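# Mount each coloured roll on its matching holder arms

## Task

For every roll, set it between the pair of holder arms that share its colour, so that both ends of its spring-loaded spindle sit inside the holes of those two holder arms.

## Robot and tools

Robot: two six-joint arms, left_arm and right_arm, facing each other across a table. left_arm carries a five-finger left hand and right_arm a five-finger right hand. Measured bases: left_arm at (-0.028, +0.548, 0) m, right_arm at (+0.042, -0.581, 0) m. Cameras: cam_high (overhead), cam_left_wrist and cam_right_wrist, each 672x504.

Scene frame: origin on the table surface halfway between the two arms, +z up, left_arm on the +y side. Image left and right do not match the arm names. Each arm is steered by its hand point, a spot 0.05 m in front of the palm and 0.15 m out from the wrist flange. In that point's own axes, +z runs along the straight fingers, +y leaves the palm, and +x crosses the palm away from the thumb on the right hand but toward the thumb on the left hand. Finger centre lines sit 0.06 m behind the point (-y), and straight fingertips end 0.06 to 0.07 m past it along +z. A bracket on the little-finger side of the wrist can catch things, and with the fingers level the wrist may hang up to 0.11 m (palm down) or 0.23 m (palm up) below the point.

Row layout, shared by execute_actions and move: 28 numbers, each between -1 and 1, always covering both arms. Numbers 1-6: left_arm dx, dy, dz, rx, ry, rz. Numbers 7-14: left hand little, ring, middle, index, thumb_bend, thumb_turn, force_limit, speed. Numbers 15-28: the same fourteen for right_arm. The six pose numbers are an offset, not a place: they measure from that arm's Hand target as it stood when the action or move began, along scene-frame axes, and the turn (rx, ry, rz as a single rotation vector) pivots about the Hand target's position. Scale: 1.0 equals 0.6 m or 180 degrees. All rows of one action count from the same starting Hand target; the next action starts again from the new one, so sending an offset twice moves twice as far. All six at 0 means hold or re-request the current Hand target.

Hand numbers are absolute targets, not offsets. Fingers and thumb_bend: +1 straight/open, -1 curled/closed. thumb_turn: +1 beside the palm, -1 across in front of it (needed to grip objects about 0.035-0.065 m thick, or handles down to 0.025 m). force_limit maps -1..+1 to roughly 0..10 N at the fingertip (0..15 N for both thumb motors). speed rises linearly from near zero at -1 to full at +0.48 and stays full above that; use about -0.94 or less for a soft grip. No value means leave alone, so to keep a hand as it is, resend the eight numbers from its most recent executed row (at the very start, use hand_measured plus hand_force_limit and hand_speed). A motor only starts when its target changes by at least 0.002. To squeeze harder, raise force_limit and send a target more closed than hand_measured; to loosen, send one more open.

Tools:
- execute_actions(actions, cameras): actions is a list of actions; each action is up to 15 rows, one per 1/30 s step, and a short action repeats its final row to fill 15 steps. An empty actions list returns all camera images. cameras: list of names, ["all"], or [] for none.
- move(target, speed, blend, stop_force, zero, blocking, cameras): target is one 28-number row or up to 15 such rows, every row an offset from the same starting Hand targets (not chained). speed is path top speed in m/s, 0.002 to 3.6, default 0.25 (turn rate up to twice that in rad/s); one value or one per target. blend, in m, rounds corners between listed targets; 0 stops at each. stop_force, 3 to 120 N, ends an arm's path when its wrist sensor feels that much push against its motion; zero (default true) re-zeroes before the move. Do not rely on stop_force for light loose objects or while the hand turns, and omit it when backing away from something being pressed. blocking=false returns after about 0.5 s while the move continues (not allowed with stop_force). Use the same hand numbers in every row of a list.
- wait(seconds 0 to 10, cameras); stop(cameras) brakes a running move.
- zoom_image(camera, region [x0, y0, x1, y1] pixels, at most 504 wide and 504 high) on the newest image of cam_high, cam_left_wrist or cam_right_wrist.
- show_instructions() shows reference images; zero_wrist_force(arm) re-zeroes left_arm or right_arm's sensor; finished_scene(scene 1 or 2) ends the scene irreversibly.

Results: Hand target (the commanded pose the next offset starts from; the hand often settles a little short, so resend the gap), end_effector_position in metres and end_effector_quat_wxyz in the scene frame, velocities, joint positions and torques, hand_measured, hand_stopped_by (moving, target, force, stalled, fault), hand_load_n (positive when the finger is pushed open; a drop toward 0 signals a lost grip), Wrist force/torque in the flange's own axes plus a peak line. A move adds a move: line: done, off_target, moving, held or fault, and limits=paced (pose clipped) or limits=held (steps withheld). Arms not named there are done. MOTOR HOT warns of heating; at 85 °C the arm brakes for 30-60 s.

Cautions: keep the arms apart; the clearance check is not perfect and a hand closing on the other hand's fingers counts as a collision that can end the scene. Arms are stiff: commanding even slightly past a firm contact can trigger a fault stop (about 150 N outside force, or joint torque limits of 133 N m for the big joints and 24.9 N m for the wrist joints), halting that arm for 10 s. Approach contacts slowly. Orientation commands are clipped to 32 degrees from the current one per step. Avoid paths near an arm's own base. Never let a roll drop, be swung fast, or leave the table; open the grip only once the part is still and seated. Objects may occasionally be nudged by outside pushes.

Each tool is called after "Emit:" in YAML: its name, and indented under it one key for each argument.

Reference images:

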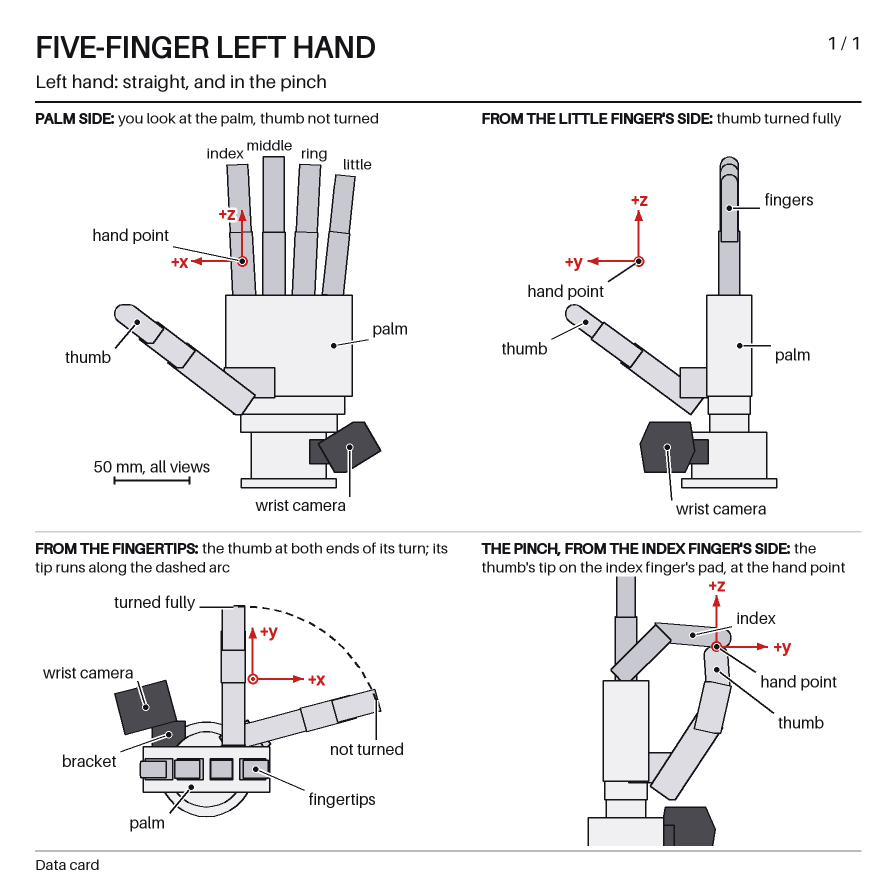

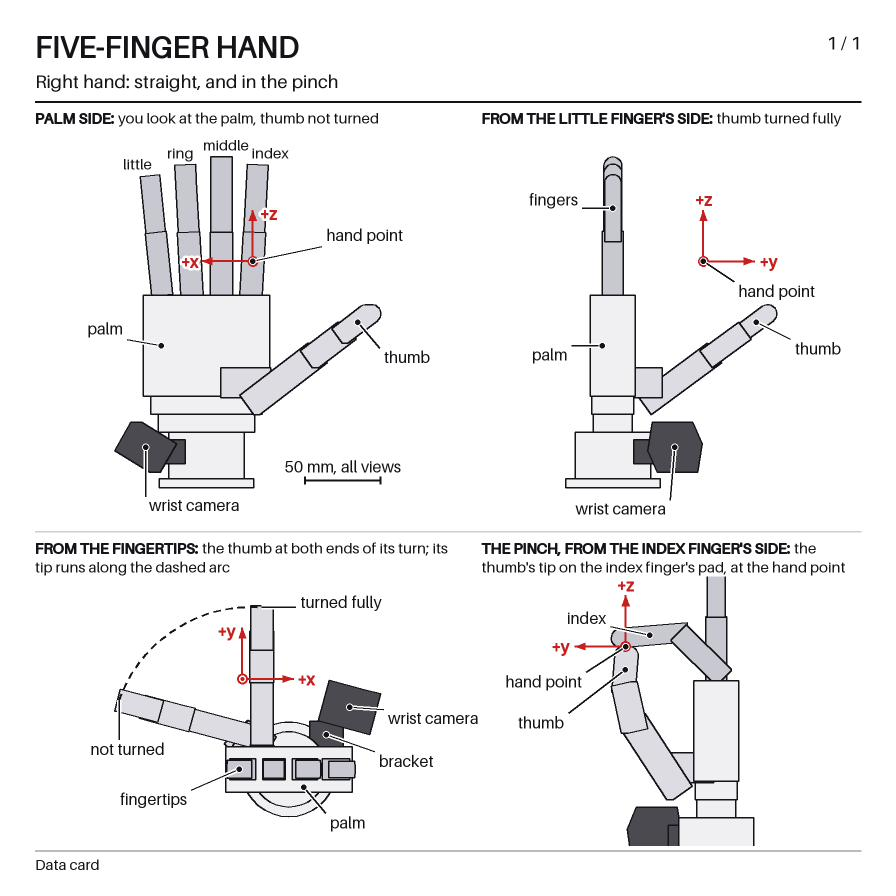

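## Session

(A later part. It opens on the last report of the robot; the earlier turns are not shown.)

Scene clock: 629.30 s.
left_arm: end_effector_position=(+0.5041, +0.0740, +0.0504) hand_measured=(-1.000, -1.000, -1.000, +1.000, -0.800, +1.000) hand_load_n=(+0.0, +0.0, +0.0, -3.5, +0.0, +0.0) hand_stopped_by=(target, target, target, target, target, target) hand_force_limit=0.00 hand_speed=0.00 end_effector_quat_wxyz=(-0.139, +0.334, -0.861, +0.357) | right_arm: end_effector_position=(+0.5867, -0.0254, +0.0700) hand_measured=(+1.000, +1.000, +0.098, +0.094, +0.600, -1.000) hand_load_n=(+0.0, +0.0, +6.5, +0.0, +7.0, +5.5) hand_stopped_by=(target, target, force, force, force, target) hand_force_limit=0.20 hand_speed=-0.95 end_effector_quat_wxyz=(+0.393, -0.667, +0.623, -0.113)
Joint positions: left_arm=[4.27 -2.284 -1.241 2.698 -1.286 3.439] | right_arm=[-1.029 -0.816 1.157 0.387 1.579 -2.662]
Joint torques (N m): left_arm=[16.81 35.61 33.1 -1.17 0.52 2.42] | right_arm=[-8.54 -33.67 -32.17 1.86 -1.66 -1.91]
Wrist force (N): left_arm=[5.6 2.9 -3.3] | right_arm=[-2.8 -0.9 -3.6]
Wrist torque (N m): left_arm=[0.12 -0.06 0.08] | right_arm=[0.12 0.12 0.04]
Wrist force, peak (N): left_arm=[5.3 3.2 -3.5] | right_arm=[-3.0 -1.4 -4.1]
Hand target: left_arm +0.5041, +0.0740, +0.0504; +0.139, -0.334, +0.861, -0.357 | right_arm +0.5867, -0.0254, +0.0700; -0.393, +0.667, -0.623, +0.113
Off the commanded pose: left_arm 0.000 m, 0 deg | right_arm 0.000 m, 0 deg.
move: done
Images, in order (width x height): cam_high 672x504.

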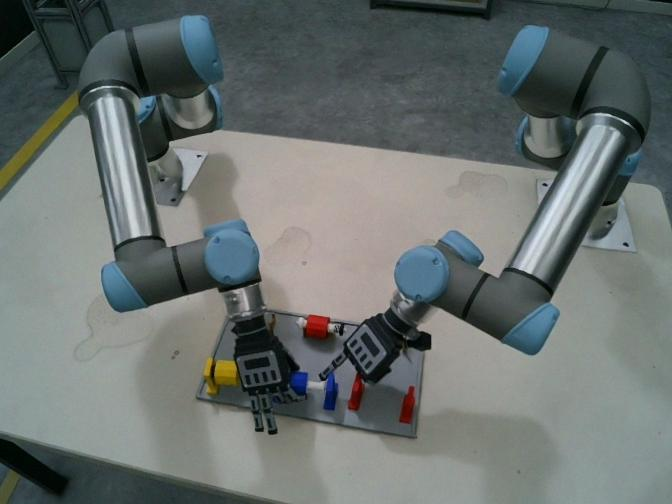

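Emit:
move:
  target: [0,0,0.0025,0,0,0,-1,-1,-1,1,-0.8,1,0,0,0,0,0.005,0,0,0,1,1,-0.35,-0.35,-0.15,-1,0.2,-0.95]
  speed: 0.006
  cameras: ["cam_high"]

Emit:
zoom_image:
  camera: "cam_high"
  region: [300, 360, 345, 395]

Scene clock: 631.03 s.
left_arm: end_effector_position=(+0.5041, +0.0740, +0.0518) hand_measured=(-1.000, -1.000, -1.000, +1.000, -0.800, +1.000) hand_load_n=(+0.5, +0.5, +0.0, -2.0, +0.0, +0.0) hand_stopped_by=(target, target, target, target, target, target) hand_force_limit=0.00 hand_speed=0.00 end_effector_quat_wxyz=(-0.139, +0.334, -0.861, +0.357) | right_arm: end_effector_position=(+0.5867, -0.0254, +0.0729) hand_measured=(+1.000, +1.000, +0.098, +0.094, +0.598, -1.000) hand_load_n=(+0.0, +0.0, +2.0, +0.0, +3.5, +1.5) hand_stopped_by=(target, target, force, force, force, target) hand_force_limit=0.20 hand_speed=-0.95 end_effector_quat_wxyz=(+0.393, -0.667, +0.623, -0.113)
Joint positions: left_arm=[4.27 -2.283 -1.239 2.695 -1.286 3.439] | right_arm=[-1.029 -0.818 1.154 0.393 1.579 -2.662]
Joint torques (N m): left_arm=[15.71 57.94 32.98 -1.9 0.2 2.37] | right_arm=[-9.49 -52.49 -33.56 1.8 -0.59 -1.39]
Wrist force (N): left_arm=[4.5 1.5 0.2] | right_arm=[-1.1 2.6 -0.7]
Wrist torque (N m): left_arm=[-0.08 -0.07 0.03] | right_arm=[0.20 -0.05 0.03]
Wrist force, peak (N): left_arm=[5.4 3.0 -3.6] | right_arm=[-3.2 -1.1 -3.9]
Hand target: left_arm +0.5041, +0.0740, +0.0519; +0.139, -0.334, +0.861, -0.357 | right_arm +0.5867, -0.0254, +0.0730; -0.393, +0.667, -0.623, +0.113
Off the commanded pose: left_arm 0.000 m, 0 deg | right_arm 0.000 m, 0 deg.
move: done
Images, in order (width x height): cam_high 672x504.

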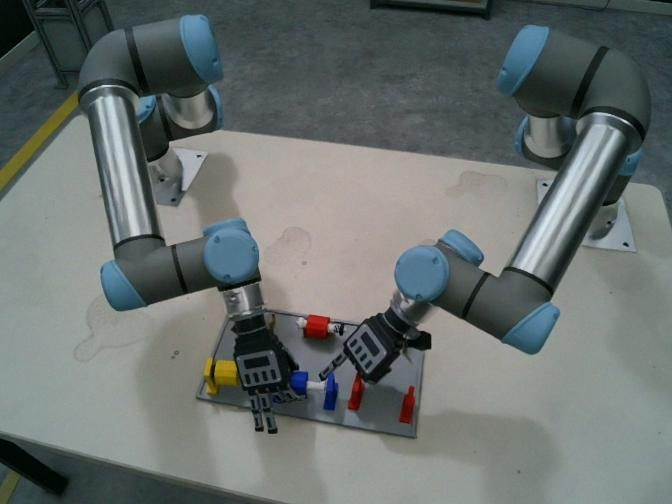

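Scaled by 11.200 from the camera's 672x504 image, which has a finer 960x720 frame.

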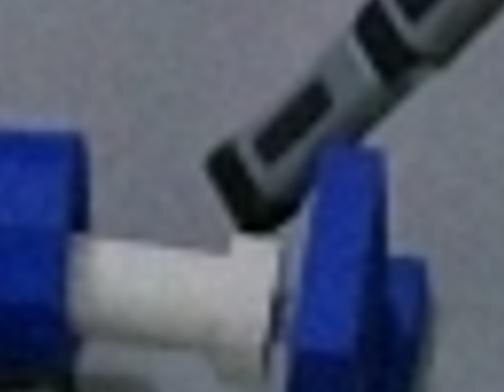

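Emit:
move:
  target: [0.0005,0,0.0025,0,0,0,-1,-1,-1,1,-0.8,1,0,0,0,0,0.006,0,0,0,1,1,-0.35,-0.35,-0.15,-1,0.2,-0.95]
  speed: 0.006
  cameras: ["cam_high"]

Emit:
zoom_image:
  camera: "cam_high"
  region: [300, 360, 345, 395]

Scene clock: 632.03 s.
left_arm: end_effector_position=(+0.5044, +0.0740, +0.0533) hand_measured=(-1.000, -1.000, -1.000, +1.000, -0.800, +1.000) hand_load_n=(+0.0, +0.0, +0.5, -2.0, +0.0, +0.0) hand_stopped_by=(target, target, target, target, target, target) hand_force_limit=0.00 hand_speed=0.00 end_effector_quat_wxyz=(-0.139, +0.334, -0.861, +0.357) | right_arm: end_effector_position=(+0.5867, -0.0254, +0.0765) hand_measured=(+1.000, +1.000, +0.098, +0.094, +0.596, -1.000) hand_load_n=(+0.0, +0.0, +0.0, +0.0, +0.0, +0.0) hand_stopped_by=(target, target, force, force, force, target) hand_force_limit=0.20 hand_speed=-0.95 end_effector_quat_wxyz=(+0.393, -0.667, +0.623, -0.113)
Joint positions: left_arm=[4.27 -2.282 -1.237 2.691 -1.286 3.439] | right_arm=[-1.029 -0.821 1.15 0.4 1.579 -2.662]
Joint torques (N m): left_arm=[17.71 59.44 33.19 -1.93 0.31 2.44] | right_arm=[-6.9 -52.36 -33.46 1.89 1.26 -0.53]
Wrist force (N): left_arm=[6.5 1.6 1.3] | right_arm=[-0.1 0.8 0.4]
Wrist torque (N m): left_arm=[-0.13 -0.07 0.16] | right_arm=[0.18 -0.06 -0.06]
Wrist force, peak (N): left_arm=[6.5 1.6 1.3] | right_arm=[-1.3 2.8 -0.8]
Hand target: left_arm +0.5044, +0.0740, +0.0534; +0.139, -0.334, +0.861, -0.357 | right_arm +0.5867, -0.0254, +0.0766; -0.393, +0.667, -0.623, +0.113
Off the commanded pose: left_arm 0.000 m, 0 deg | right_arm 0.000 m, 0 deg.
move: done
Images, in order (width x height): cam_high 672x504.

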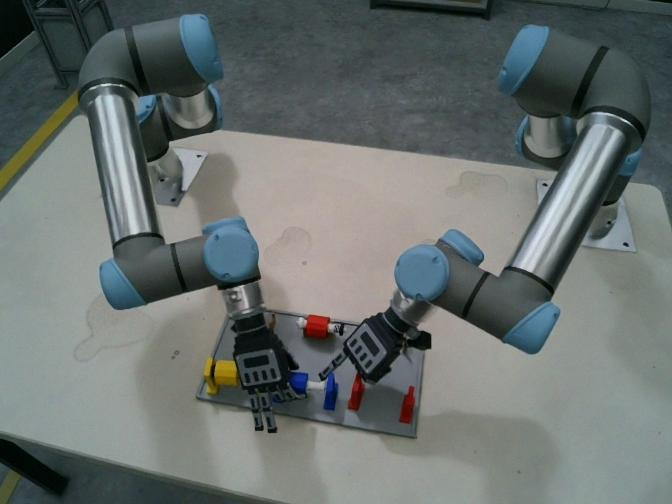

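Scaled by 11.200 from the camera's 672x504 image, which has a finer 960x720 frame.

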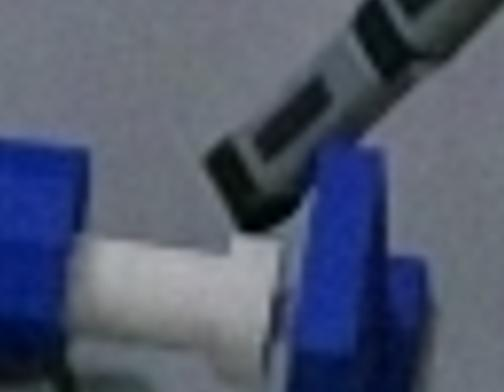

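Emit:
move:
  target:
    - [-0.02,0,0,0,0,0,-1,-1,-1,1,-0.8,1,0,0,0,0,0,0,0,0,1,1,-0.35,-0.35,-0.15,-1,0.2,-0.95]
    - [-0.02,-0.0125,-0.03,0,0,0,-1,-1,-1,1,-0.8,1,0,0,0,0,0,0,0,0,1,1,-0.35,-0.35,-0.15,-1,0.2,-0.95]
  speed: 0.03
  stop_force: 4
  cameras: ["cam_high"]

Emit:
zoom_image:
  camera: "cam_high"
  region: [300, 360, 345, 395]

Scene clock: 634.17 s.
left_arm: end_effector_position=(+0.5035, +0.0742, +0.0535) hand_measured=(-1.000, -1.000, -1.000, +1.000, -0.800, +1.000) hand_load_n=(+0.0, +0.0, +0.0, +0.0, +0.0, +0.0) hand_stopped_by=(target, target, target, target, target, target) hand_force_limit=0.00 hand_speed=0.00 end_effector_quat_wxyz=(-0.139, +0.334, -0.861, +0.357) | right_arm: end_effector_position=(+0.5867, -0.0254, +0.0766) hand_measured=(+1.000, +1.000, +0.098, +0.094, +0.596, -1.000) hand_load_n=(+0.0, +0.0, +0.0, +0.0, +0.0, -0.5) hand_stopped_by=(target, target, force, force, force, target) hand_force_limit=0.20 hand_speed=-0.95 end_effector_quat_wxyz=(+0.393, -0.667, +0.623, -0.113)
Joint positions: left_arm=[4.27 -2.28 -1.24 2.693 -1.286 3.439] | right_arm=[-1.029 -0.821 1.149 0.4 1.579 -2.662]
Joint torques (N m): left_arm=[13.49 35.41 31.09 -2.48 1.44 2.46] | right_arm=[-1.35 -53.14 -34.56 1.88 2.43 0.46]
Wrist force (N): left_arm=[1.9 0.1 0.0] | right_arm=[0.0 0.8 0.4]
Wrist torque (N m): left_arm=[0.02 -0.25 -0.08] | right_arm=[0.18 -0.07 -0.05]
Wrist force, peak (N): left_arm=[6.7 2.0 1.3] | right_arm=[-0.1 1.0 0.8]
Hand target: left_arm +0.5035, +0.0742, +0.0535; +0.139, -0.334, +0.861, -0.357 (not the last commanded pose) | right_arm +0.5867, -0.0254, +0.0766; -0.393, +0.667, -0.623, +0.113
Off the commanded pose: left_arm 0.023 m, 0 deg | right_arm 0.000 m, 0 deg.
move: contact (left_arm); path passed 0 of 2 targets
Images, in order (width x height): cam_high 672x504.

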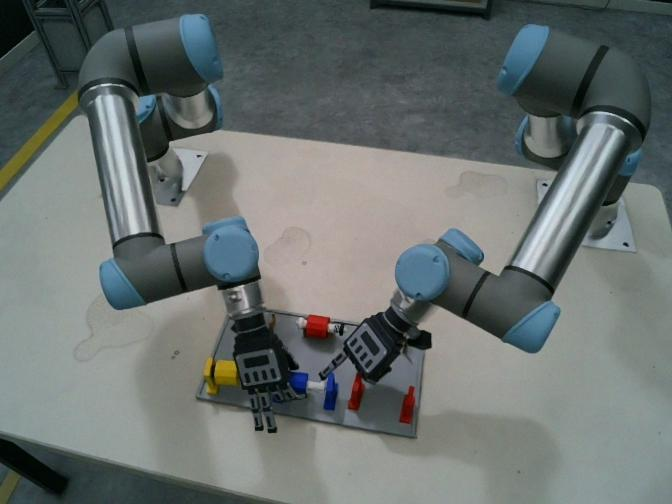

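Scaled by 11.200 from the camera's 672x504 image, which has a finer 960x720 frame.

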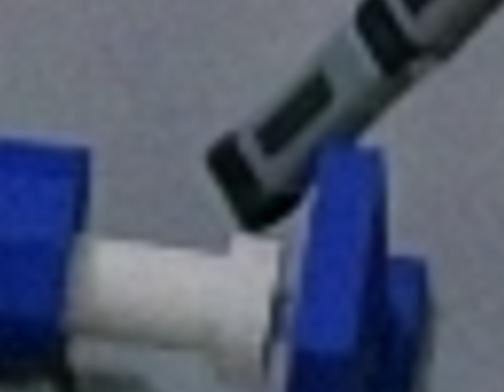

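Emit:
move:
  target: [-0.018,0,0,0,0,0,-1,-1,-1,1,-0.8,1,0,0,0,0,0,0,0,0,1,1,-0.35,-0.35,-0.15,-1,0.2,-0.95]
  speed: 0.03

Emit:
move:
  target: [0.0,-0.0125,-0.03,0,0,0,-1,-1,-1,1,-0.8,1,0,0,0,0,0,0,0,0,1,1,-0.35,-0.35,-0.15,-1,0.2,-0.95]
  speed: 0.02
  stop_force: 4

Emit:
move:
  target: [0.03,0,0,0,0,0,-1,-1,-1,1,-0.8,1,0,0,0,0,0,0,0,0,1,1,-0.35,-0.35,-0.15,-1,0.2,-0.95]
  speed: 0.008
  stop_force: 3
  cameras: ["cam_high"]

Emit:
zoom_image:
  camera: "cam_high"
  region: [300, 360, 345, 395]

Scene clock: 635.30 s.
left_arm: end_effector_position=(+0.4928, +0.0742, +0.0535) hand_measured=(-1.000, -1.000, -1.000, +1.000, -0.800, +1.000) hand_load_n=(+0.0, +0.0, +0.0, +0.0, +0.0, +0.0) hand_stopped_by=(target, target, target, target, target, target) hand_force_limit=0.00 hand_speed=0.00 end_effector_quat_wxyz=(-0.139, +0.334, -0.861, +0.357) | right_arm: end_effector_position=(+0.5867, -0.0254, +0.0766) hand_measured=(+1.000, +1.000, +0.098, +0.094, +0.596, -1.000) hand_load_n=(+0.0, +0.0, +0.5, +0.0, +0.0, +0.0) hand_stopped_by=(target, target, force, force, force, target) hand_force_limit=0.20 hand_speed=-0.95 end_effector_quat_wxyz=(+0.393, -0.667, +0.623, -0.113)
Joint positions: left_arm=[4.262 -2.259 -1.275 2.709 -1.292 3.433] | right_arm=[-1.029 -0.821 1.149 0.4 1.579 -2.662]
Joint torques (N m): left_arm=[-13.57 56.82 7.13 0.75 -1.34 -2.41] | right_arm=[1.37 -52.67 -33.47 1.79 2.43 0.33]
Wrist force (N): left_arm=[1.3 0.1 0.4] | right_arm=[-0.1 1.0 0.5]
Wrist torque (N m): left_arm=[-0.01 -0.26 -0.01] | right_arm=[0.20 -0.06 -0.04]
Wrist force, peak (N): left_arm=[1.8 0.1 0.3] | right_arm=[-0.1 0.9 0.7]
Hand target: left_arm +0.4927, +0.0742, +0.0535; +0.139, -0.334, +0.861, -0.357 | right_arm +0.5867, -0.0254, +0.0766; -0.393, +0.667, -0.623, +0.113
Off the commanded pose: left_arm 0.000 m, 0 deg | right_arm 0.000 m, 0 deg.
move: done

Scene clock: 637.50 s.
left_arm: end_effector_position=(+0.4927, +0.0667, +0.0355) hand_measured=(-1.000, -1.000, -1.000, +1.000, -0.800, +1.000) hand_load_n=(+0.0, +0.0, +0.0, +0.0, +0.0, +0.0) hand_stopped_by=(target, target, target, target, target, target) hand_force_limit=0.00 hand_speed=0.00 end_effector_quat_wxyz=(-0.139, +0.334, -0.861, +0.357) | right_arm: end_effector_position=(+0.5867, -0.0254, +0.0766) hand_measured=(+1.000, +1.000, +0.098, +0.094, +0.596, -1.000) hand_load_n=(+0.0, +0.0, +0.5, +0.0, +0.0, -0.5) hand_stopped_by=(target, target, force, force, force, target) hand_force_limit=0.20 hand_speed=-0.95 end_effector_quat_wxyz=(+0.393, -0.667, +0.623, -0.113)
Joint positions: left_arm=[4.25 -2.287 -1.276 2.74 -1.3 3.423] | right_arm=[-1.029 -0.821 1.149 0.4 1.579 -2.662]
Joint torques (N m): left_arm=[-12.48 33.51 30.64 1.07 -1.31 -2.51] | right_arm=[7.05 -51.83 -34.36 1.88 2.46 0.57]
Wrist force (N): left_arm=[2.1 0.2 -1.7] | right_arm=[0.2 0.9 0.6]
Wrist torque (N m): left_arm=[0.07 -0.34 0.02] | right_arm=[0.18 -0.11 -0.04]
Wrist force, peak (N): left_arm=[2.2 0.4 -1.8] | right_arm=[0.0 1.1 0.6]
Hand target: left_arm +0.4927, +0.0667, +0.0355; +0.139, -0.334, +0.861, -0.357 | right_arm +0.5867, -0.0254, +0.0766; -0.393, +0.667, -0.623, +0.113
Off the commanded pose: left_arm 0.000 m, 0 deg | right_arm 0.000 m, 0 deg.
move: done

Scene clock: 638.60 s.
left_arm: end_effector_position=(+0.4931, +0.0666, +0.0355) hand_measured=(-1.000, -1.000, -1.000, +1.000, -0.800, +1.000) hand_load_n=(+0.0, -1.0, +0.0, +0.0, +0.0, +0.0) hand_stopped_by=(target, target, target, target, target, target) hand_force_limit=0.00 hand_speed=0.00 end_effector_quat_wxyz=(-0.139, +0.334, -0.861, +0.357) | right_arm: end_effector_position=(+0.5867, -0.0254, +0.0766) hand_measured=(+1.000, +1.000, +0.098, +0.094, +0.596, -1.000) hand_load_n=(-0.5, +0.0, +0.0, +0.0, +0.0, +0.0) hand_stopped_by=(target, target, force, force, force, target) hand_force_limit=0.20 hand_speed=-0.95 end_effector_quat_wxyz=(+0.393, -0.667, +0.623, -0.113)
Joint positions: left_arm=[4.25 -2.288 -1.275 2.74 -1.3 3.423] | right_arm=[-1.029 -0.821 1.149 0.4 1.579 -2.662]
Joint torques (N m): left_arm=[-10.31 55.95 8.49 1.75 -1.21 -2.12] | right_arm=[8.48 -50.84 -34.15 1.94 2.19 0.29]
Wrist force (N): left_arm=[3.0 1.8 -4.3] | right_arm=[0.0 0.8 0.5]
Wrist torque (N m): left_arm=[0.23 -0.47 -0.01] | right_arm=[0.17 -0.07 -0.05]
Wrist force, peak (N): left_arm=[3.7 3.1 -5.5] | right_arm=[0.3 1.1 0.7]
Hand target: left_arm +0.4930, +0.0665, +0.0355; +0.139, -0.334, +0.861, -0.357 (not the last commanded pose) | right_arm +0.5867, -0.0254, +0.0766; -0.393, +0.667, -0.623, +0.113
Off the commanded pose: left_arm 0.018 m, 0 deg | right_arm 0.000 m, 0 deg.
move: contact (left_arm)
Images, in order (width x height): cam_high 672x504.

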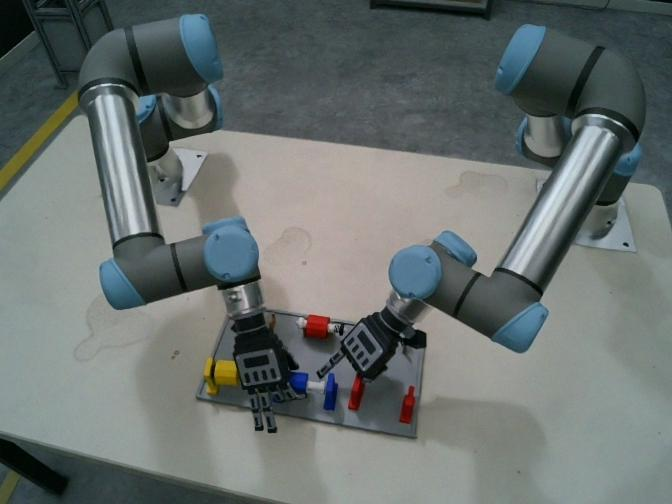

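Scaled by 11.200 from the camera's 672x504 image, which has a finer 960x720 frame.

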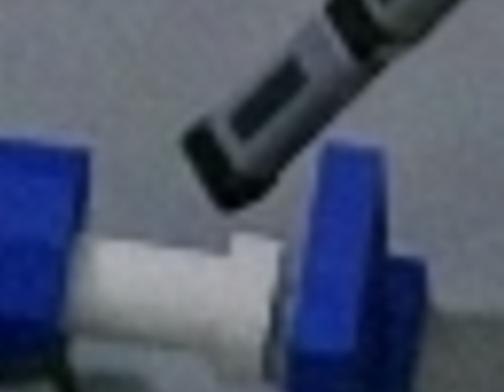

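Emit:
move:
  target: [-0.005,0,0.02,0,0,0,-1,-1,-1,1,-0.8,1,0,0,0,0,0,0,0,0,1,1,0.15,0.15,0.72,-1,0.2,-0.7]
  speed: 0.03

Emit:
move:
  target: [-0.01,0,0.02,0,0,0,-1,-1,-1,1,-0.8,1,0,0,0,0,-0.0217,0,0,0,1,1,0.15,0.15,0.72,-1,0.2,-0.7]
  speed: 0.02
  stop_force: 5
  cameras: ["cam_high","cam_right_wrist"]

Emit:
zoom_image:
  camera: "cam_high"
  region: [300, 360, 345, 395]

Scene clock: 639.87 s.
left_arm: end_effector_position=(+0.4901, +0.0665, +0.0474) hand_measured=(-1.000, -1.000, -1.000, +1.000, -0.800, +1.000) hand_load_n=(+0.0, +0.0, +0.0, +0.0, +0.0, +0.0) hand_stopped_by=(target, target, target, target, target, target) hand_force_limit=0.00 hand_speed=0.00 end_effector_quat_wxyz=(-0.139, +0.334, -0.861, +0.357) | right_arm: end_effector_position=(+0.5867, -0.0254, +0.0766) hand_measured=(+1.000, +1.000, +0.150, +0.150, +0.720, -1.000) hand_load_n=(+0.0, +0.0, +0.0, +0.0, +0.0, +0.0) hand_stopped_by=(target, target, target, target, target, target) hand_force_limit=0.20 hand_speed=-0.70 end_effector_quat_wxyz=(+0.393, -0.667, +0.623, -0.113)
Joint positions: left_arm=[4.248 -2.27 -1.272 2.721 -1.301 3.422] | right_arm=[-1.029 -0.821 1.149 0.4 1.579 -2.662]
Joint torques (N m): left_arm=[-13.04 57.22 31.51 -2.57 -1.23 -2.55] | right_arm=[9.31 -50.22 -32.82 1.55 2.34 0.32]
Wrist force (N): left_arm=[1.2 0.2 0.4] | right_arm=[0.0 0.9 0.5]
Wrist torque (N m): left_arm=[0.00 -0.25 -0.01] | right_arm=[0.17 -0.09 -0.04]
Wrist force, peak (N): left_arm=[3.1 2.0 -4.4] | right_arm=[0.1 1.3 0.4]
Hand target: left_arm +0.4900, +0.0665, +0.0475; +0.139, -0.334, +0.861, -0.357 | right_arm +0.5867, -0.0254, +0.0766; -0.393, +0.667, -0.623, +0.113
Off the commanded pose: left_arm 0.000 m, 0 deg | right_arm 0.000 m, 0 deg.
move: done

Scene clock: 641.47 s.
left_arm: end_effector_position=(+0.4840, +0.0665, +0.0595) hand_measured=(-1.000, -1.000, -1.000, +1.000, -0.800, +1.000) hand_load_n=(+0.0, +0.5, +0.0, +0.0, +0.0, +0.0) hand_stopped_by=(target, target, target, target, target, target) hand_force_limit=0.00 hand_speed=0.00 end_effector_quat_wxyz=(-0.139, +0.334, -0.861, +0.357) | right_arm: end_effector_position=(+0.5867, -0.0254, +0.0636) hand_measured=(+1.000, +1.000, +0.150, +0.150, +0.720, -1.000) hand_load_n=(-0.5, +0.0, +0.0, +0.0, +0.0, +0.0) hand_stopped_by=(target, target, target, target, target, target) hand_force_limit=0.20 hand_speed=-0.70 end_effector_quat_wxyz=(+0.393, -0.667, +0.623, -0.113)
Joint positions: left_arm=[4.243 -2.248 -1.278 2.705 -1.304 3.418] | right_arm=[-1.029 -0.81 1.165 0.374 1.579 -2.662]
Joint torques (N m): left_arm=[-13.46 56.99 6.6 -2.58 -1.26 -2.55] | right_arm=[8.62 -35.98 -4.58 -0.93 2 -0.28]
Wrist force (N): left_arm=[1.3 0.0 0.2] | right_arm=[-0.1 0.9 0.6]
Wrist torque (N m): left_arm=[-0.01 -0.27 -0.01] | right_arm=[0.15 -0.08 -0.04]
Wrist force, peak (N): left_arm=[1.4 0.2 0.5] | right_arm=[-0.2 1.3 0.4]
Hand target: left_arm +0.4840, +0.0665, +0.0595; +0.139, -0.334, +0.861, -0.357 | right_arm +0.5867, -0.0254, +0.0636; -0.393, +0.667, -0.623, +0.113
Off the commanded pose: left_arm 0.000 m, 0 deg | right_arm 0.000 m, 0 deg.
move: done
Images, in order (width x height): cam_high 672x504, cam_right_wrist 672x504.

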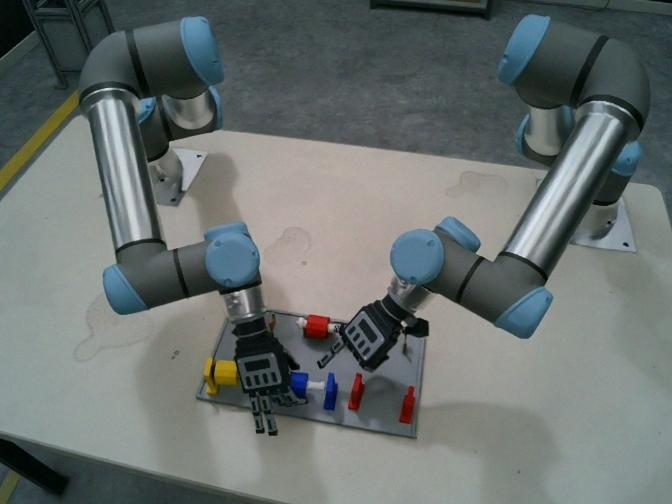

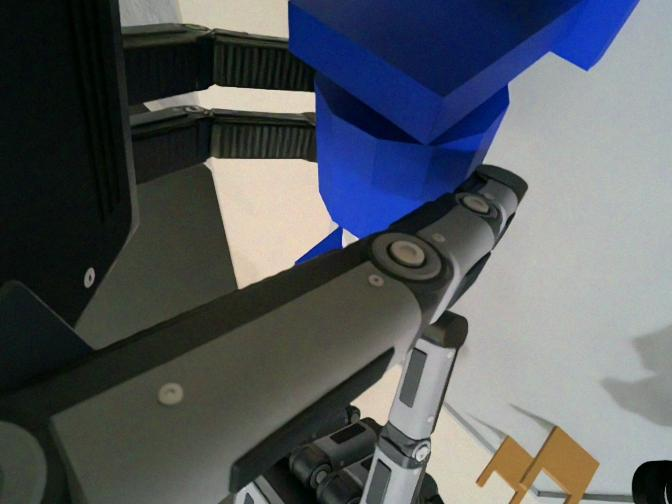

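Scaled by 11.200 from the camera's 672x504 image, which has a finer 960x720 frame.

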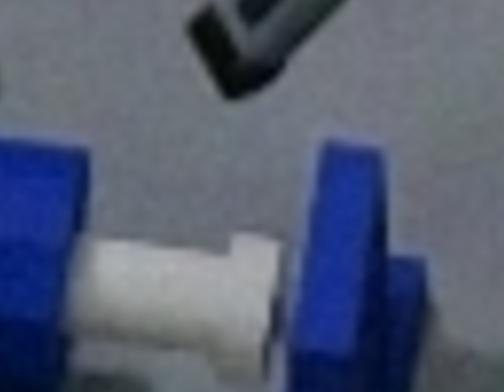

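Emit:
move:
  target: [0,0,0,0,0,0,-1,-1,-1,1,-0.8,1,0,0,0,0,0,0,0,0,1,1,-0.3,-0.3,-0.1,-1,-0.6,-0.94]

Emit:
wait:
  seconds: 2
  cameras: ["cam_high","cam_right_wrist"]

Emit:
zoom_image:
  camera: "cam_high"
  region: [300, 360, 345, 395]

Scene clock: 643.10 s.
left_arm: end_effector_position=(+0.4840, +0.0665, +0.0595) hand_measured=(-1.000, -1.000, -1.000, +1.000, -0.800, +1.000) hand_load_n=(+0.5, +0.0, +0.0, +0.0, +0.0, +0.0) hand_stopped_by=(target, target, target, target, target, target) hand_force_limit=0.00 hand_speed=0.00 end_effector_quat_wxyz=(-0.139, +0.334, -0.861, +0.357) | right_arm: end_effector_position=(+0.5867, -0.0254, +0.0636) hand_measured=(+1.000, +1.000, +0.084, +0.078, +0.686, -1.000) hand_load_n=(+0.0, +0.0, +2.0, +2.0, +3.0, +0.0) hand_stopped_by=(target, target, force, force, force, target) hand_force_limit=-0.60 hand_speed=-0.94 end_effector_quat_wxyz=(+0.393, -0.667, +0.623, -0.113)
Joint positions: left_arm=[4.243 -2.248 -1.278 2.705 -1.304 3.418] | right_arm=[-1.029 -0.81 1.165 0.374 1.579 -2.662]
Joint torques (N m): left_arm=[-13.12 55.87 5.45 -2.76 -1.16 -2.55] | right_arm=[8.59 -38.39 -5.27 -0.46 1.63 -0.08]
Wrist force (N): left_arm=[1.3 -0.1 0.1] | right_arm=[-0.9 0.1 1.1]
Wrist torque (N m): left_arm=[-0.01 -0.27 -0.01] | right_arm=[0.11 -0.04 -0.05]
Wrist force, peak (N): left_arm=[1.5 0.1 0.2] | right_arm=[-1.1 0.7 0.9]
Hand target: left_arm +0.4840, +0.0665, +0.0595; +0.139, -0.334, +0.861, -0.357 | right_arm +0.5867, -0.0254, +0.0636; -0.393, +0.667, -0.623, +0.113
Off the commanded pose: left_arm 0.000 m, 0 deg | right_arm 0.000 m, 0 deg.
move: done

Scene clock: 645.10 s.
left_arm: end_effector_position=(+0.4840, +0.0665, +0.0595) hand_measured=(-1.000, -1.000, -1.000, +1.000, -0.800, +1.000) hand_load_n=(+0.0, +0.0, +0.0, +0.0, +0.0, +0.0) hand_stopped_by=(target, target, target, target, target, target) hand_force_limit=0.00 hand_speed=0.00 end_effector_quat_wxyz=(-0.139, +0.334, -0.861, +0.357) | right_arm: end_effector_position=(+0.5867, -0.0254, +0.0636) hand_measured=(+1.000, +1.000, +0.084, +0.078, +0.686, -1.000) hand_load_n=(+0.0, +0.0, +2.5, +2.0, +3.0, -0.5) hand_stopped_by=(target, target, force, force, force, target) hand_force_limit=-0.60 hand_speed=-0.94 end_effector_quat_wxyz=(+0.393, -0.667, +0.623, -0.113)
Joint positions: left_arm=[4.243 -2.248 -1.278 2.705 -1.304 3.418] | right_arm=[-1.029 -0.81 1.165 0.374 1.579 -2.662]
Joint torques (N m): left_arm=[-13.18 56.51 6.61 -2.61 -1.19 -2.38] | right_arm=[8.76 -38.65 -6.46 1.75 1.03 0.11]
Wrist force (N): left_arm=[1.4 0.2 0.2] | right_arm=[-0.6 0.2 1.1]
Wrist torque (N m): left_arm=[0.02 -0.28 0.00] | right_arm=[0.12 -0.08 -0.03]
Wrist force, peak (N): left_arm=[1.5 0.2 0.3] | right_arm=[-0.7 0.6 1.4]
Hand target: left_arm +0.4840, +0.0665, +0.0595; +0.139, -0.334, +0.861, -0.357 | right_arm +0.5867, -0.0254, +0.0636; -0.393, +0.667, -0.623, +0.113
Off the commanded pose: left_arm 0.000 m, 0 deg | right_arm 0.000 m, 0 deg.
wait: 2.00 s; at rest by 0.17 s
Images, in order (width x height): cam_high 672x504, cam_right_wrist 672x504.

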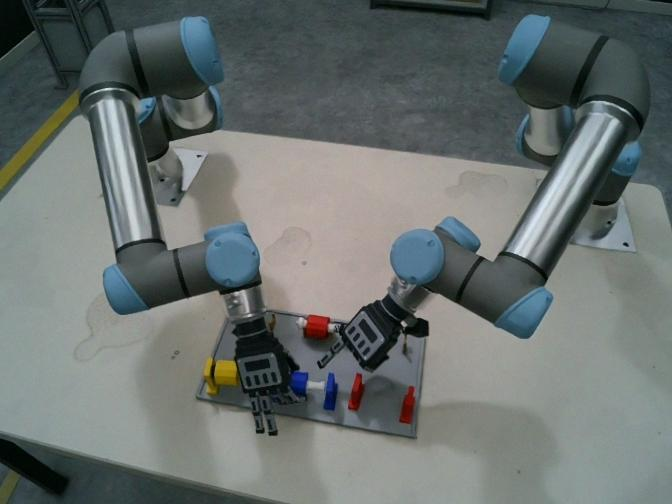

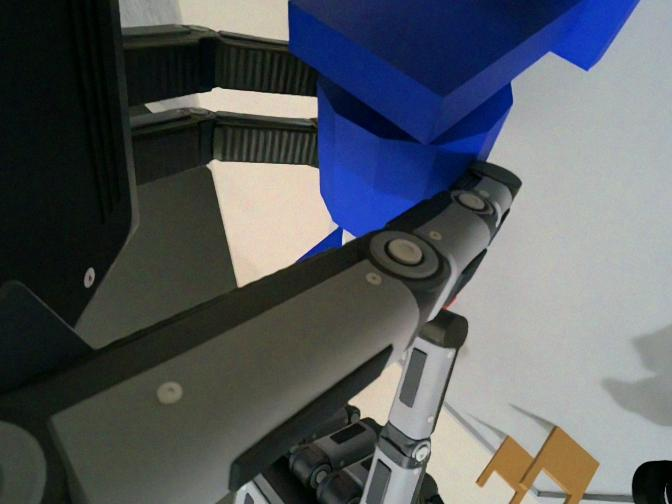

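Scaled by 11.200 from the camera's 672x504 image, which has a finer 960x720 frame.

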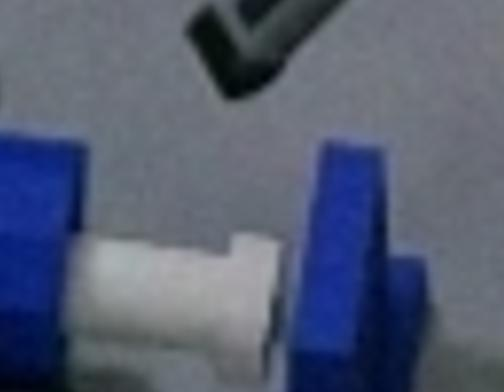

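Emit:
move:
  target: [0,0,0,0,0,0,-1,-1,-1,1,-0.8,1,0,0,0,0,0.012,0,0,0,1,1,-0.3,-0.3,-0.1,-1,-0.6,-0.94]
  speed: 0.006
  stop_force: 6
  cameras: ["cam_high"]

Emit:
zoom_image:
  camera: "cam_high"
  region: [300, 360, 345, 395]

Scene clock: 647.27 s.
left_arm: end_effector_position=(+0.4840, +0.0665, +0.0595) hand_measured=(-1.000, -1.000, -1.000, +1.000, -0.800, +1.000) hand_load_n=(+0.0, +0.0, +0.0, +0.0, +0.0, +0.0) hand_stopped_by=(target, target, target, target, target, target) hand_force_limit=0.00 hand_speed=0.00 end_effector_quat_wxyz=(-0.139, +0.334, -0.861, +0.357) | right_arm: end_effector_position=(+0.5867, -0.0254, +0.0708) hand_measured=(+1.000, +1.000, +0.084, +0.078, +0.684, -1.000) hand_load_n=(+0.0, +0.0, +1.5, +0.0, +0.0, +0.0) hand_stopped_by=(target, target, force, force, force, target) hand_force_limit=-0.60 hand_speed=-0.94 end_effector_quat_wxyz=(+0.393, -0.667, +0.623, -0.113)
Joint positions: left_arm=[4.243 -2.248 -1.278 2.705 -1.304 3.418] | right_arm=[-1.029 -0.816 1.156 0.388 1.579 -2.662]
Joint torques (N m): left_arm=[-13.07 56.99 6.54 -2.55 -1.16 -2.46] | right_arm=[5.75 -53.81 -32.73 1.7 0.16 0.12]
Wrist force (N): left_arm=[1.4 0.2 0.1] | right_arm=[0.2 0.7 1.0]
Wrist torque (N m): left_arm=[0.04 -0.29 -0.01] | right_arm=[0.16 -0.09 -0.04]
Wrist force, peak (N): left_arm=[1.5 0.3 0.1] | right_arm=[-1.0 0.3 2.4]
Hand target: left_arm +0.4840, +0.0665, +0.0595; +0.139, -0.334, +0.861, -0.357 | right_arm +0.5867, -0.0254, +0.0708; -0.393, +0.667, -0.623, +0.113
Off the commanded pose: left_arm 0.000 m, 0 deg | right_arm 0.000 m, 0 deg.
move: done
Images, in order (width x height): cam_high 672x504.

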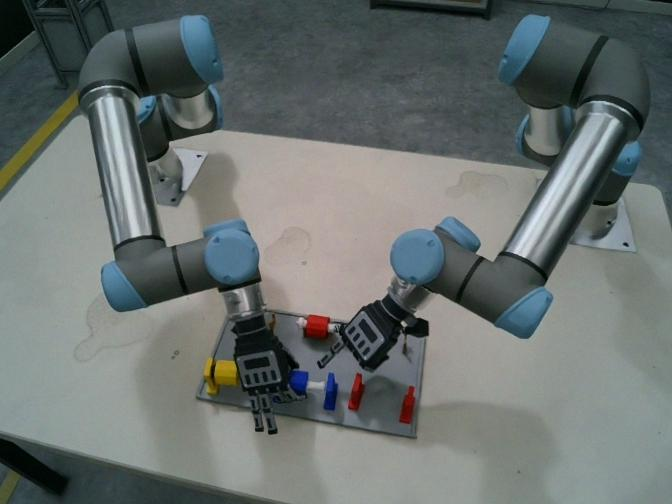

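Scaled by 11.200 from the camera's 672x504 image, which has a finer 960x720 frame.

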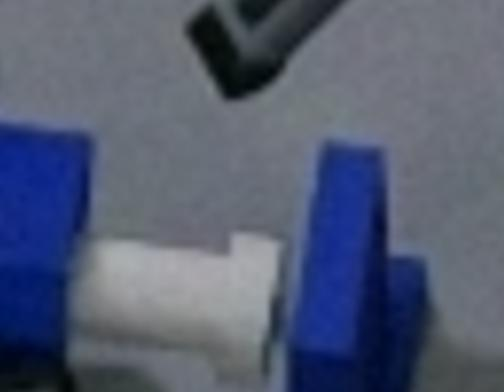

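Emit:
move:
  target: [0,0,0,0,0,0,-1,-1,-1,1,-0.8,1,0,0,0,0,-0.009,0,0,0,1,1,-0.3,-0.3,-0.1,-1,-0.6,-0.94]
  speed: 0.02
  stop_force: 5

Emit:
move:
  target: [0,0,0,0,0,0,-1,-1,-1,1,-0.8,1,0,0,0,0,0,0,0,0,1,1,-0.35,-0.35,-0.15,-1,0.2,-0.95]

Emit:
wait:
  seconds: 1
  cameras: ["cam_high","cam_right_wrist"]

Emit:
zoom_image:
  camera: "cam_high"
  region: [300, 360, 345, 395]

Scene clock: 648.87 s.
left_arm: end_effector_position=(+0.4840, +0.0665, +0.0595) hand_measured=(-1.000, -1.000, -1.000, +1.000, -0.800, +1.000) hand_load_n=(+0.0, +0.0, +0.0, +0.0, +0.0, +0.0) hand_stopped_by=(target, target, target, target, target, target) hand_force_limit=0.00 hand_speed=0.00 end_effector_quat_wxyz=(-0.139, +0.334, -0.861, +0.357) | right_arm: end_effector_position=(+0.5867, -0.0254, +0.0654) hand_measured=(+1.000, +1.000, +0.084, +0.078, +0.684, -1.000) hand_load_n=(+0.0, +0.0, +0.0, +0.5, +0.5, +0.0) hand_stopped_by=(target, target, force, force, force, target) hand_force_limit=-0.60 hand_speed=-0.94 end_effector_quat_wxyz=(+0.393, -0.667, +0.623, -0.113)
Joint positions: left_arm=[4.243 -2.248 -1.278 2.705 -1.304 3.418] | right_arm=[-1.029 -0.812 1.163 0.377 1.579 -2.662]
Joint torques (N m): left_arm=[-12.95 57.23 6.51 -2.61 -1.3 -2.26] | right_arm=[6.38 -35.76 -4.34 -0.65 -0.07 0.07]
Wrist force (N): left_arm=[1.4 0.1 0.2] | right_arm=[-0.4 -0.1 0.1]
Wrist torque (N m): left_arm=[0.01 -0.29 0.00] | right_arm=[0.14 -0.06 -0.04]
Wrist force, peak (N): left_arm=[1.6 0.3 0.1] | right_arm=[0.1 1.1 1.2]
Hand target: left_arm +0.4840, +0.0665, +0.0595; +0.139, -0.334, +0.861, -0.357 | right_arm +0.5867, -0.0254, +0.0654; -0.393, +0.667, -0.623, +0.113
Off the commanded pose: left_arm 0.000 m, 0 deg | right_arm 0.000 m, 0 deg.
move: done

Scene clock: 649.37 s.
left_arm: end_effector_position=(+0.4840, +0.0665, +0.0595) hand_measured=(-1.000, -1.000, -1.000, +1.000, -0.800, +1.000) hand_load_n=(+0.0, +0.5, +0.5, +0.0, +0.0, +0.0) hand_stopped_by=(target, target, target, target, target, target) hand_force_limit=0.00 hand_speed=0.00 end_effector_quat_wxyz=(-0.139, +0.334, -0.861, +0.357) | right_arm: end_effector_position=(+0.5867, -0.0254, +0.0654) hand_measured=(+1.000, +1.000, +0.058, +0.056, +0.668, -1.000) hand_load_n=(+0.0, +0.0, +8.5, +5.5, +8.5, +0.0) hand_stopped_by=(target, target, force, force, force, target) hand_force_limit=0.20 hand_speed=-0.95 end_effector_quat_wxyz=(+0.393, -0.667, +0.623, -0.113)
Joint positions: left_arm=[4.243 -2.248 -1.278 2.705 -1.304 3.418] | right_arm=[-1.029 -0.811 1.163 0.377 1.579 -2.662]
Joint torques (N m): left_arm=[-12.83 56.36 6.87 -2.5 -1.18 -2.46] | right_arm=[7.84 -36.81 -4.16 2.36 -0.17 0.29]
Wrist force (N): left_arm=[1.2 0.2 0.3] | right_arm=[-1.7 -2.3 2.1]
Wrist torque (N m): left_arm=[0.02 -0.25 -0.02] | right_arm=[0.14 -0.06 -0.04]
Wrist force, peak (N): left_arm=[1.5 0.2 0.3] | right_arm=[-2.4 -3.3 3.0]
Hand target: left_arm +0.4840, +0.0665, +0.0595; +0.139, -0.334, +0.861, -0.357 | right_arm +0.5867, -0.0254, +0.0654; -0.393, +0.667, -0.623, +0.113
Off the commanded pose: left_arm 0.000 m, 0 deg | right_arm 0.000 m, 0 deg.
move: done

Scene clock: 650.37 s.
left_arm: end_effector_position=(+0.4840, +0.0665, +0.0595) hand_measured=(-1.000, -1.000, -1.000, +1.000, -0.800, +1.000) hand_load_n=(+0.0, +0.0, +0.0, +0.0, +0.0, +0.0) hand_stopped_by=(target, target, target, target, target, target) hand_force_limit=0.00 hand_speed=0.00 end_effector_quat_wxyz=(-0.139, +0.334, -0.861, +0.357) | right_arm: end_effector_position=(+0.5867, -0.0254, +0.0654) hand_measured=(+1.000, +1.000, +0.058, +0.056, +0.668, -1.000) hand_load_n=(+0.0, +0.0, +8.5, +6.0, +9.0, +0.0) hand_stopped_by=(target, target, force, force, force, target) hand_force_limit=0.20 hand_speed=-0.95 end_effector_quat_wxyz=(+0.393, -0.667, +0.623, -0.113)
Joint positions: left_arm=[4.243 -2.248 -1.278 2.705 -1.304 3.418] | right_arm=[-1.029 -0.811 1.163 0.377 1.579 -2.662]
Joint torques (N m): left_arm=[-13.17 56.13 8.04 -2.59 -1.21 -2.47] | right_arm=[9.13 -39.02 -4.12 3.09 -0.64 0.06]
Wrist force (N): left_arm=[1.3 0.1 0.1] | right_arm=[-1.9 -2.7 2.0]
Wrist torque (N m): left_arm=[0.02 -0.27 0.00] | right_arm=[0.13 -0.05 -0.03]
Wrist force, peak (N): left_arm=[1.4 0.2 0.1] | right_arm=[-2.1 -2.6 2.5]
Hand target: left_arm +0.4840, +0.0665, +0.0595; +0.139, -0.334, +0.861, -0.357 | right_arm +0.5867, -0.0254, +0.0654; -0.393, +0.667, -0.623, +0.113
Off the commanded pose: left_arm 0.000 m, 0 deg | right_arm 0.000 m, 0 deg.
wait: 1.00 s; at rest by 0.17 s
Images, in order (width x height): cam_high 672x504, cam_right_wrist 672x504.

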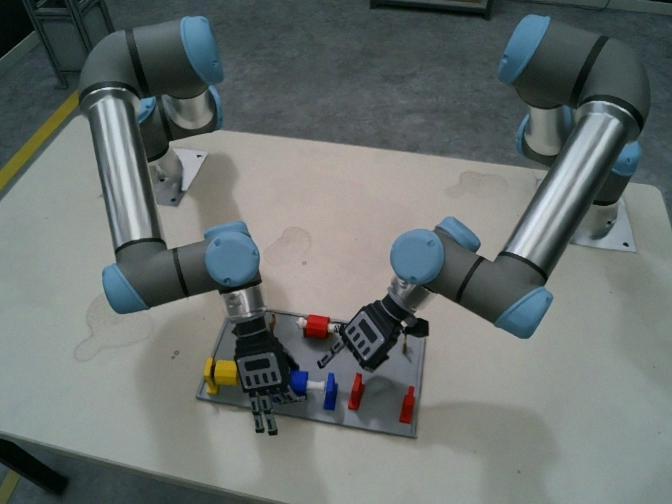

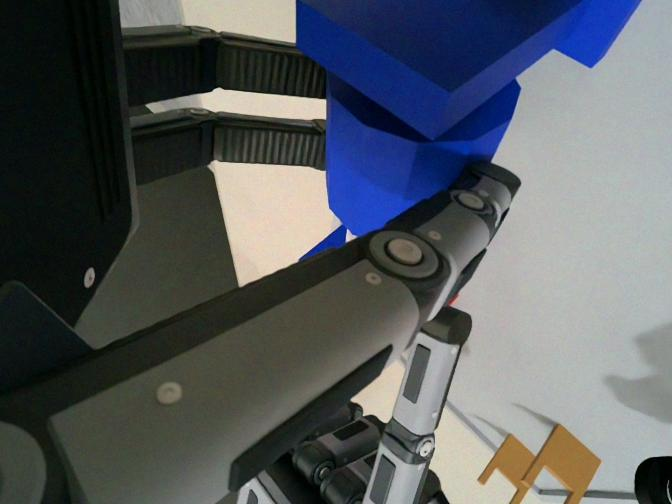

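Scaled by 11.200 from the camera's 672x504 image, which has a finer 960x720 frame.

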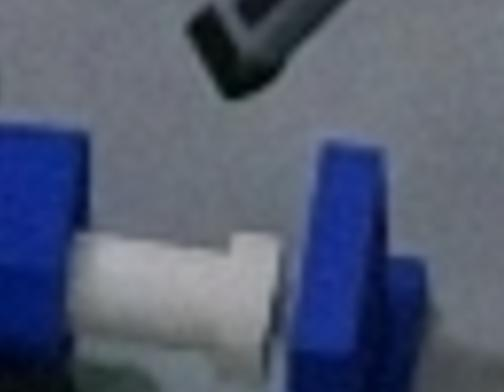

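Now raise slowly with stop force.

Emit:
move:
  target: [0,0,0,0,0,0,-1,-1,-1,1,-0.8,1,0,0,0,0,0.01,0,0,0,1,1,-0.35,-0.35,-0.15,-1,0.2,-0.95]
  speed: 0.006
  stop_force: 8
  cameras: ["cam_high"]

Emit:
zoom_image:
  camera: "cam_high"
  region: [300, 360, 345, 395]

Scene clock: 652.23 s.
left_arm: end_effector_position=(+0.4840, +0.0665, +0.0595) hand_measured=(-1.000, -1.000, -1.000, +1.000, -0.800, +1.000) hand_load_n=(+0.0, +0.0, +0.0, +0.0, +0.0, +0.0) hand_stopped_by=(target, target, target, target, target, target) hand_force_limit=0.00 hand_speed=0.00 end_effector_quat_wxyz=(-0.139, +0.334, -0.861, +0.357) | right_arm: end_effector_position=(+0.5867, -0.0254, +0.0713) hand_measured=(+1.000, +1.000, +0.058, +0.056, +0.668, -1.000) hand_load_n=(+0.0, +0.0, +12.0, +0.0, +6.5, +1.0) hand_stopped_by=(target, target, force, force, force, target) hand_force_limit=0.20 hand_speed=-0.95 end_effector_quat_wxyz=(+0.393, -0.667, +0.623, -0.113)
Joint positions: left_arm=[4.243 -2.248 -1.278 2.705 -1.304 3.418] | right_arm=[-1.029 -0.817 1.156 0.389 1.579 -2.662]
Joint torques (N m): left_arm=[-13.48 55.99 6.8 -2.59 -1.14 -2.38] | right_arm=[7.37 -51.97 -29.84 -0.61 -1.25 0.24]
Wrist force (N): left_arm=[1.4 0.0 0.0] | right_arm=[1.8 4.0 5.8]
Wrist torque (N m): left_arm=[0.02 -0.28 0.00] | right_arm=[0.36 -0.07 0.01]
Wrist force, peak (N): left_arm=[1.6 -0.1 0.1] | right_arm=[2.1 3.9 6.1]
Hand target: left_arm +0.4840, +0.0665, +0.0595; +0.139, -0.334, +0.861, -0.357 | right_arm +0.5867, -0.0254, +0.0713; -0.393, +0.667, -0.623, +0.113
Off the commanded pose: left_arm 0.000 m, 0 deg | right_arm 0.000 m, 0 deg.
move: contact (right_arm)
Images, in order (width x height): cam_high 672x504.

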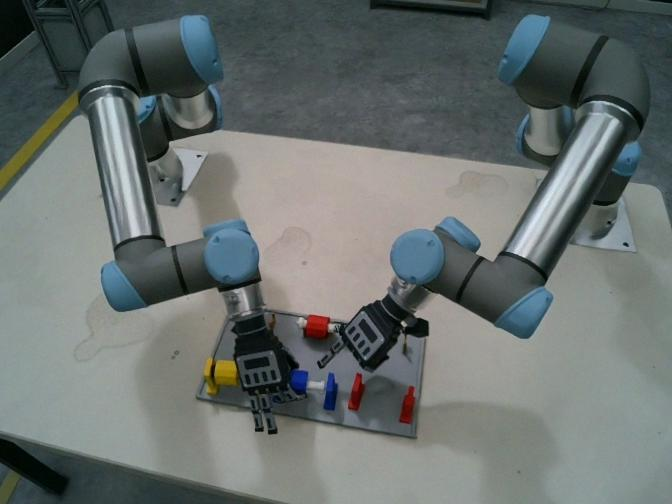

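Scaled by 11.200 from the camera's 672x504 image, which has a finer 960x720 frame.

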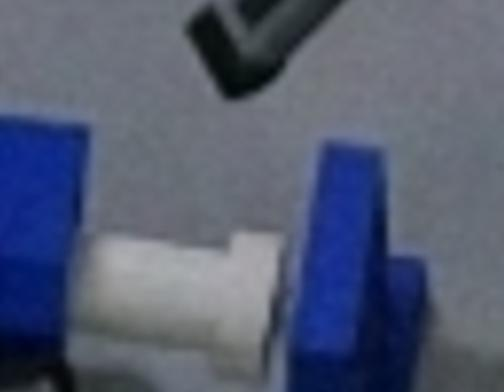

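Emit:
move:
  target: [0,0,0,0,0,0,-1,-1,-1,1,-0.8,1,0,0,0,0,0,0.0167,0,0,1,1,-0.35,-0.35,-0.15,-1,0.2,-0.95]
  speed: 0.02
  cameras: ["cam_high"]

Emit:
zoom_image:
  camera: "cam_high"
  region: [300, 360, 345, 395]

Scene clock: 654.27 s.
left_arm: end_effector_position=(+0.4840, +0.0665, +0.0595) hand_measured=(-1.000, -1.000, -1.000, +1.000, -0.800, +1.000) hand_load_n=(+0.0, +0.0, +0.0, +0.0, +0.0, +0.0) hand_stopped_by=(target, target, target, target, target, target) hand_force_limit=0.00 hand_speed=0.00 end_effector_quat_wxyz=(-0.139, +0.334, -0.861, +0.357) | right_arm: end_effector_position=(+0.5867, -0.0254, +0.0713) hand_measured=(+1.000, +1.000, +0.058, +0.056, +0.668, -1.000) hand_load_n=(+0.0, +0.0, +11.5, +0.0, +6.5, +0.5) hand_stopped_by=(target, target, force, force, force, target) hand_force_limit=0.20 hand_speed=-0.95 end_effector_quat_wxyz=(+0.410, -0.657, +0.625, -0.096)
Joint positions: left_arm=[4.243 -2.248 -1.278 2.705 -1.304 3.418] | right_arm=[-1.043 -0.834 1.201 0.334 1.539 -2.638]
Joint torques (N m): left_arm=[-12.92 55.58 7.51 -2.7 -1.26 -2.37] | right_arm=[-5.69 -53.27 -4.96 -0.7 -3.02 1.65]
Wrist force (N): left_arm=[1.3 0.1 0.0] | right_arm=[1.6 -1.0 1.8]
Wrist torque (N m): left_arm=[0.03 -0.28 -0.01] | right_arm=[0.15 -0.08 -0.23]
Wrist force, peak (N): left_arm=[1.5 0.3 0.1] | right_arm=[2.0 4.4 5.8]
Hand target: left_arm +0.4840, +0.0665, +0.0595; +0.139, -0.334, +0.861, -0.357 | right_arm +0.5867, -0.0254, +0.0713; -0.410, +0.657, -0.625, +0.096
Off the commanded pose: left_arm 0.000 m, 0 deg | right_arm 0.000 m, 0 deg.
move: done
Images, in order (width x height): cam_high 672x504.

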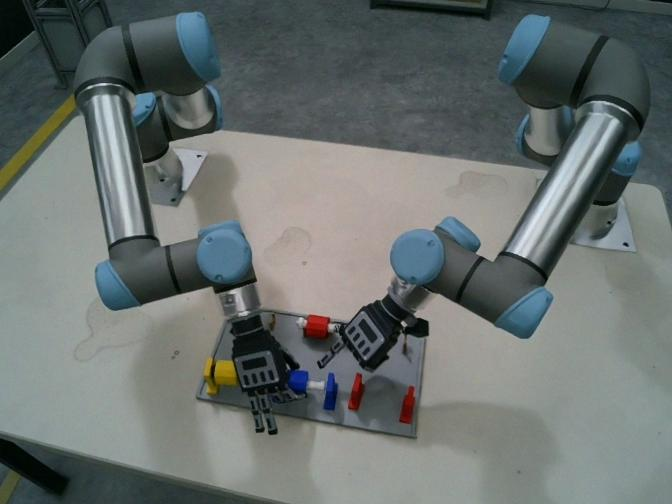

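Scaled by 11.200 from the camera's 672x504 image, which has a finer 960x720 frame.

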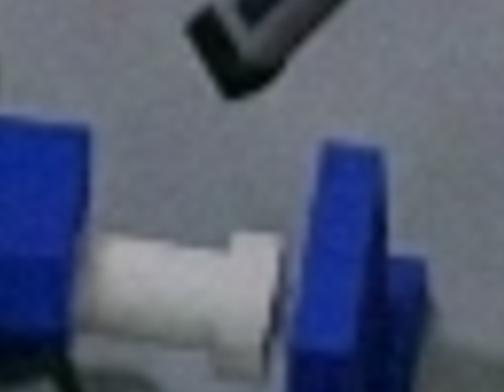

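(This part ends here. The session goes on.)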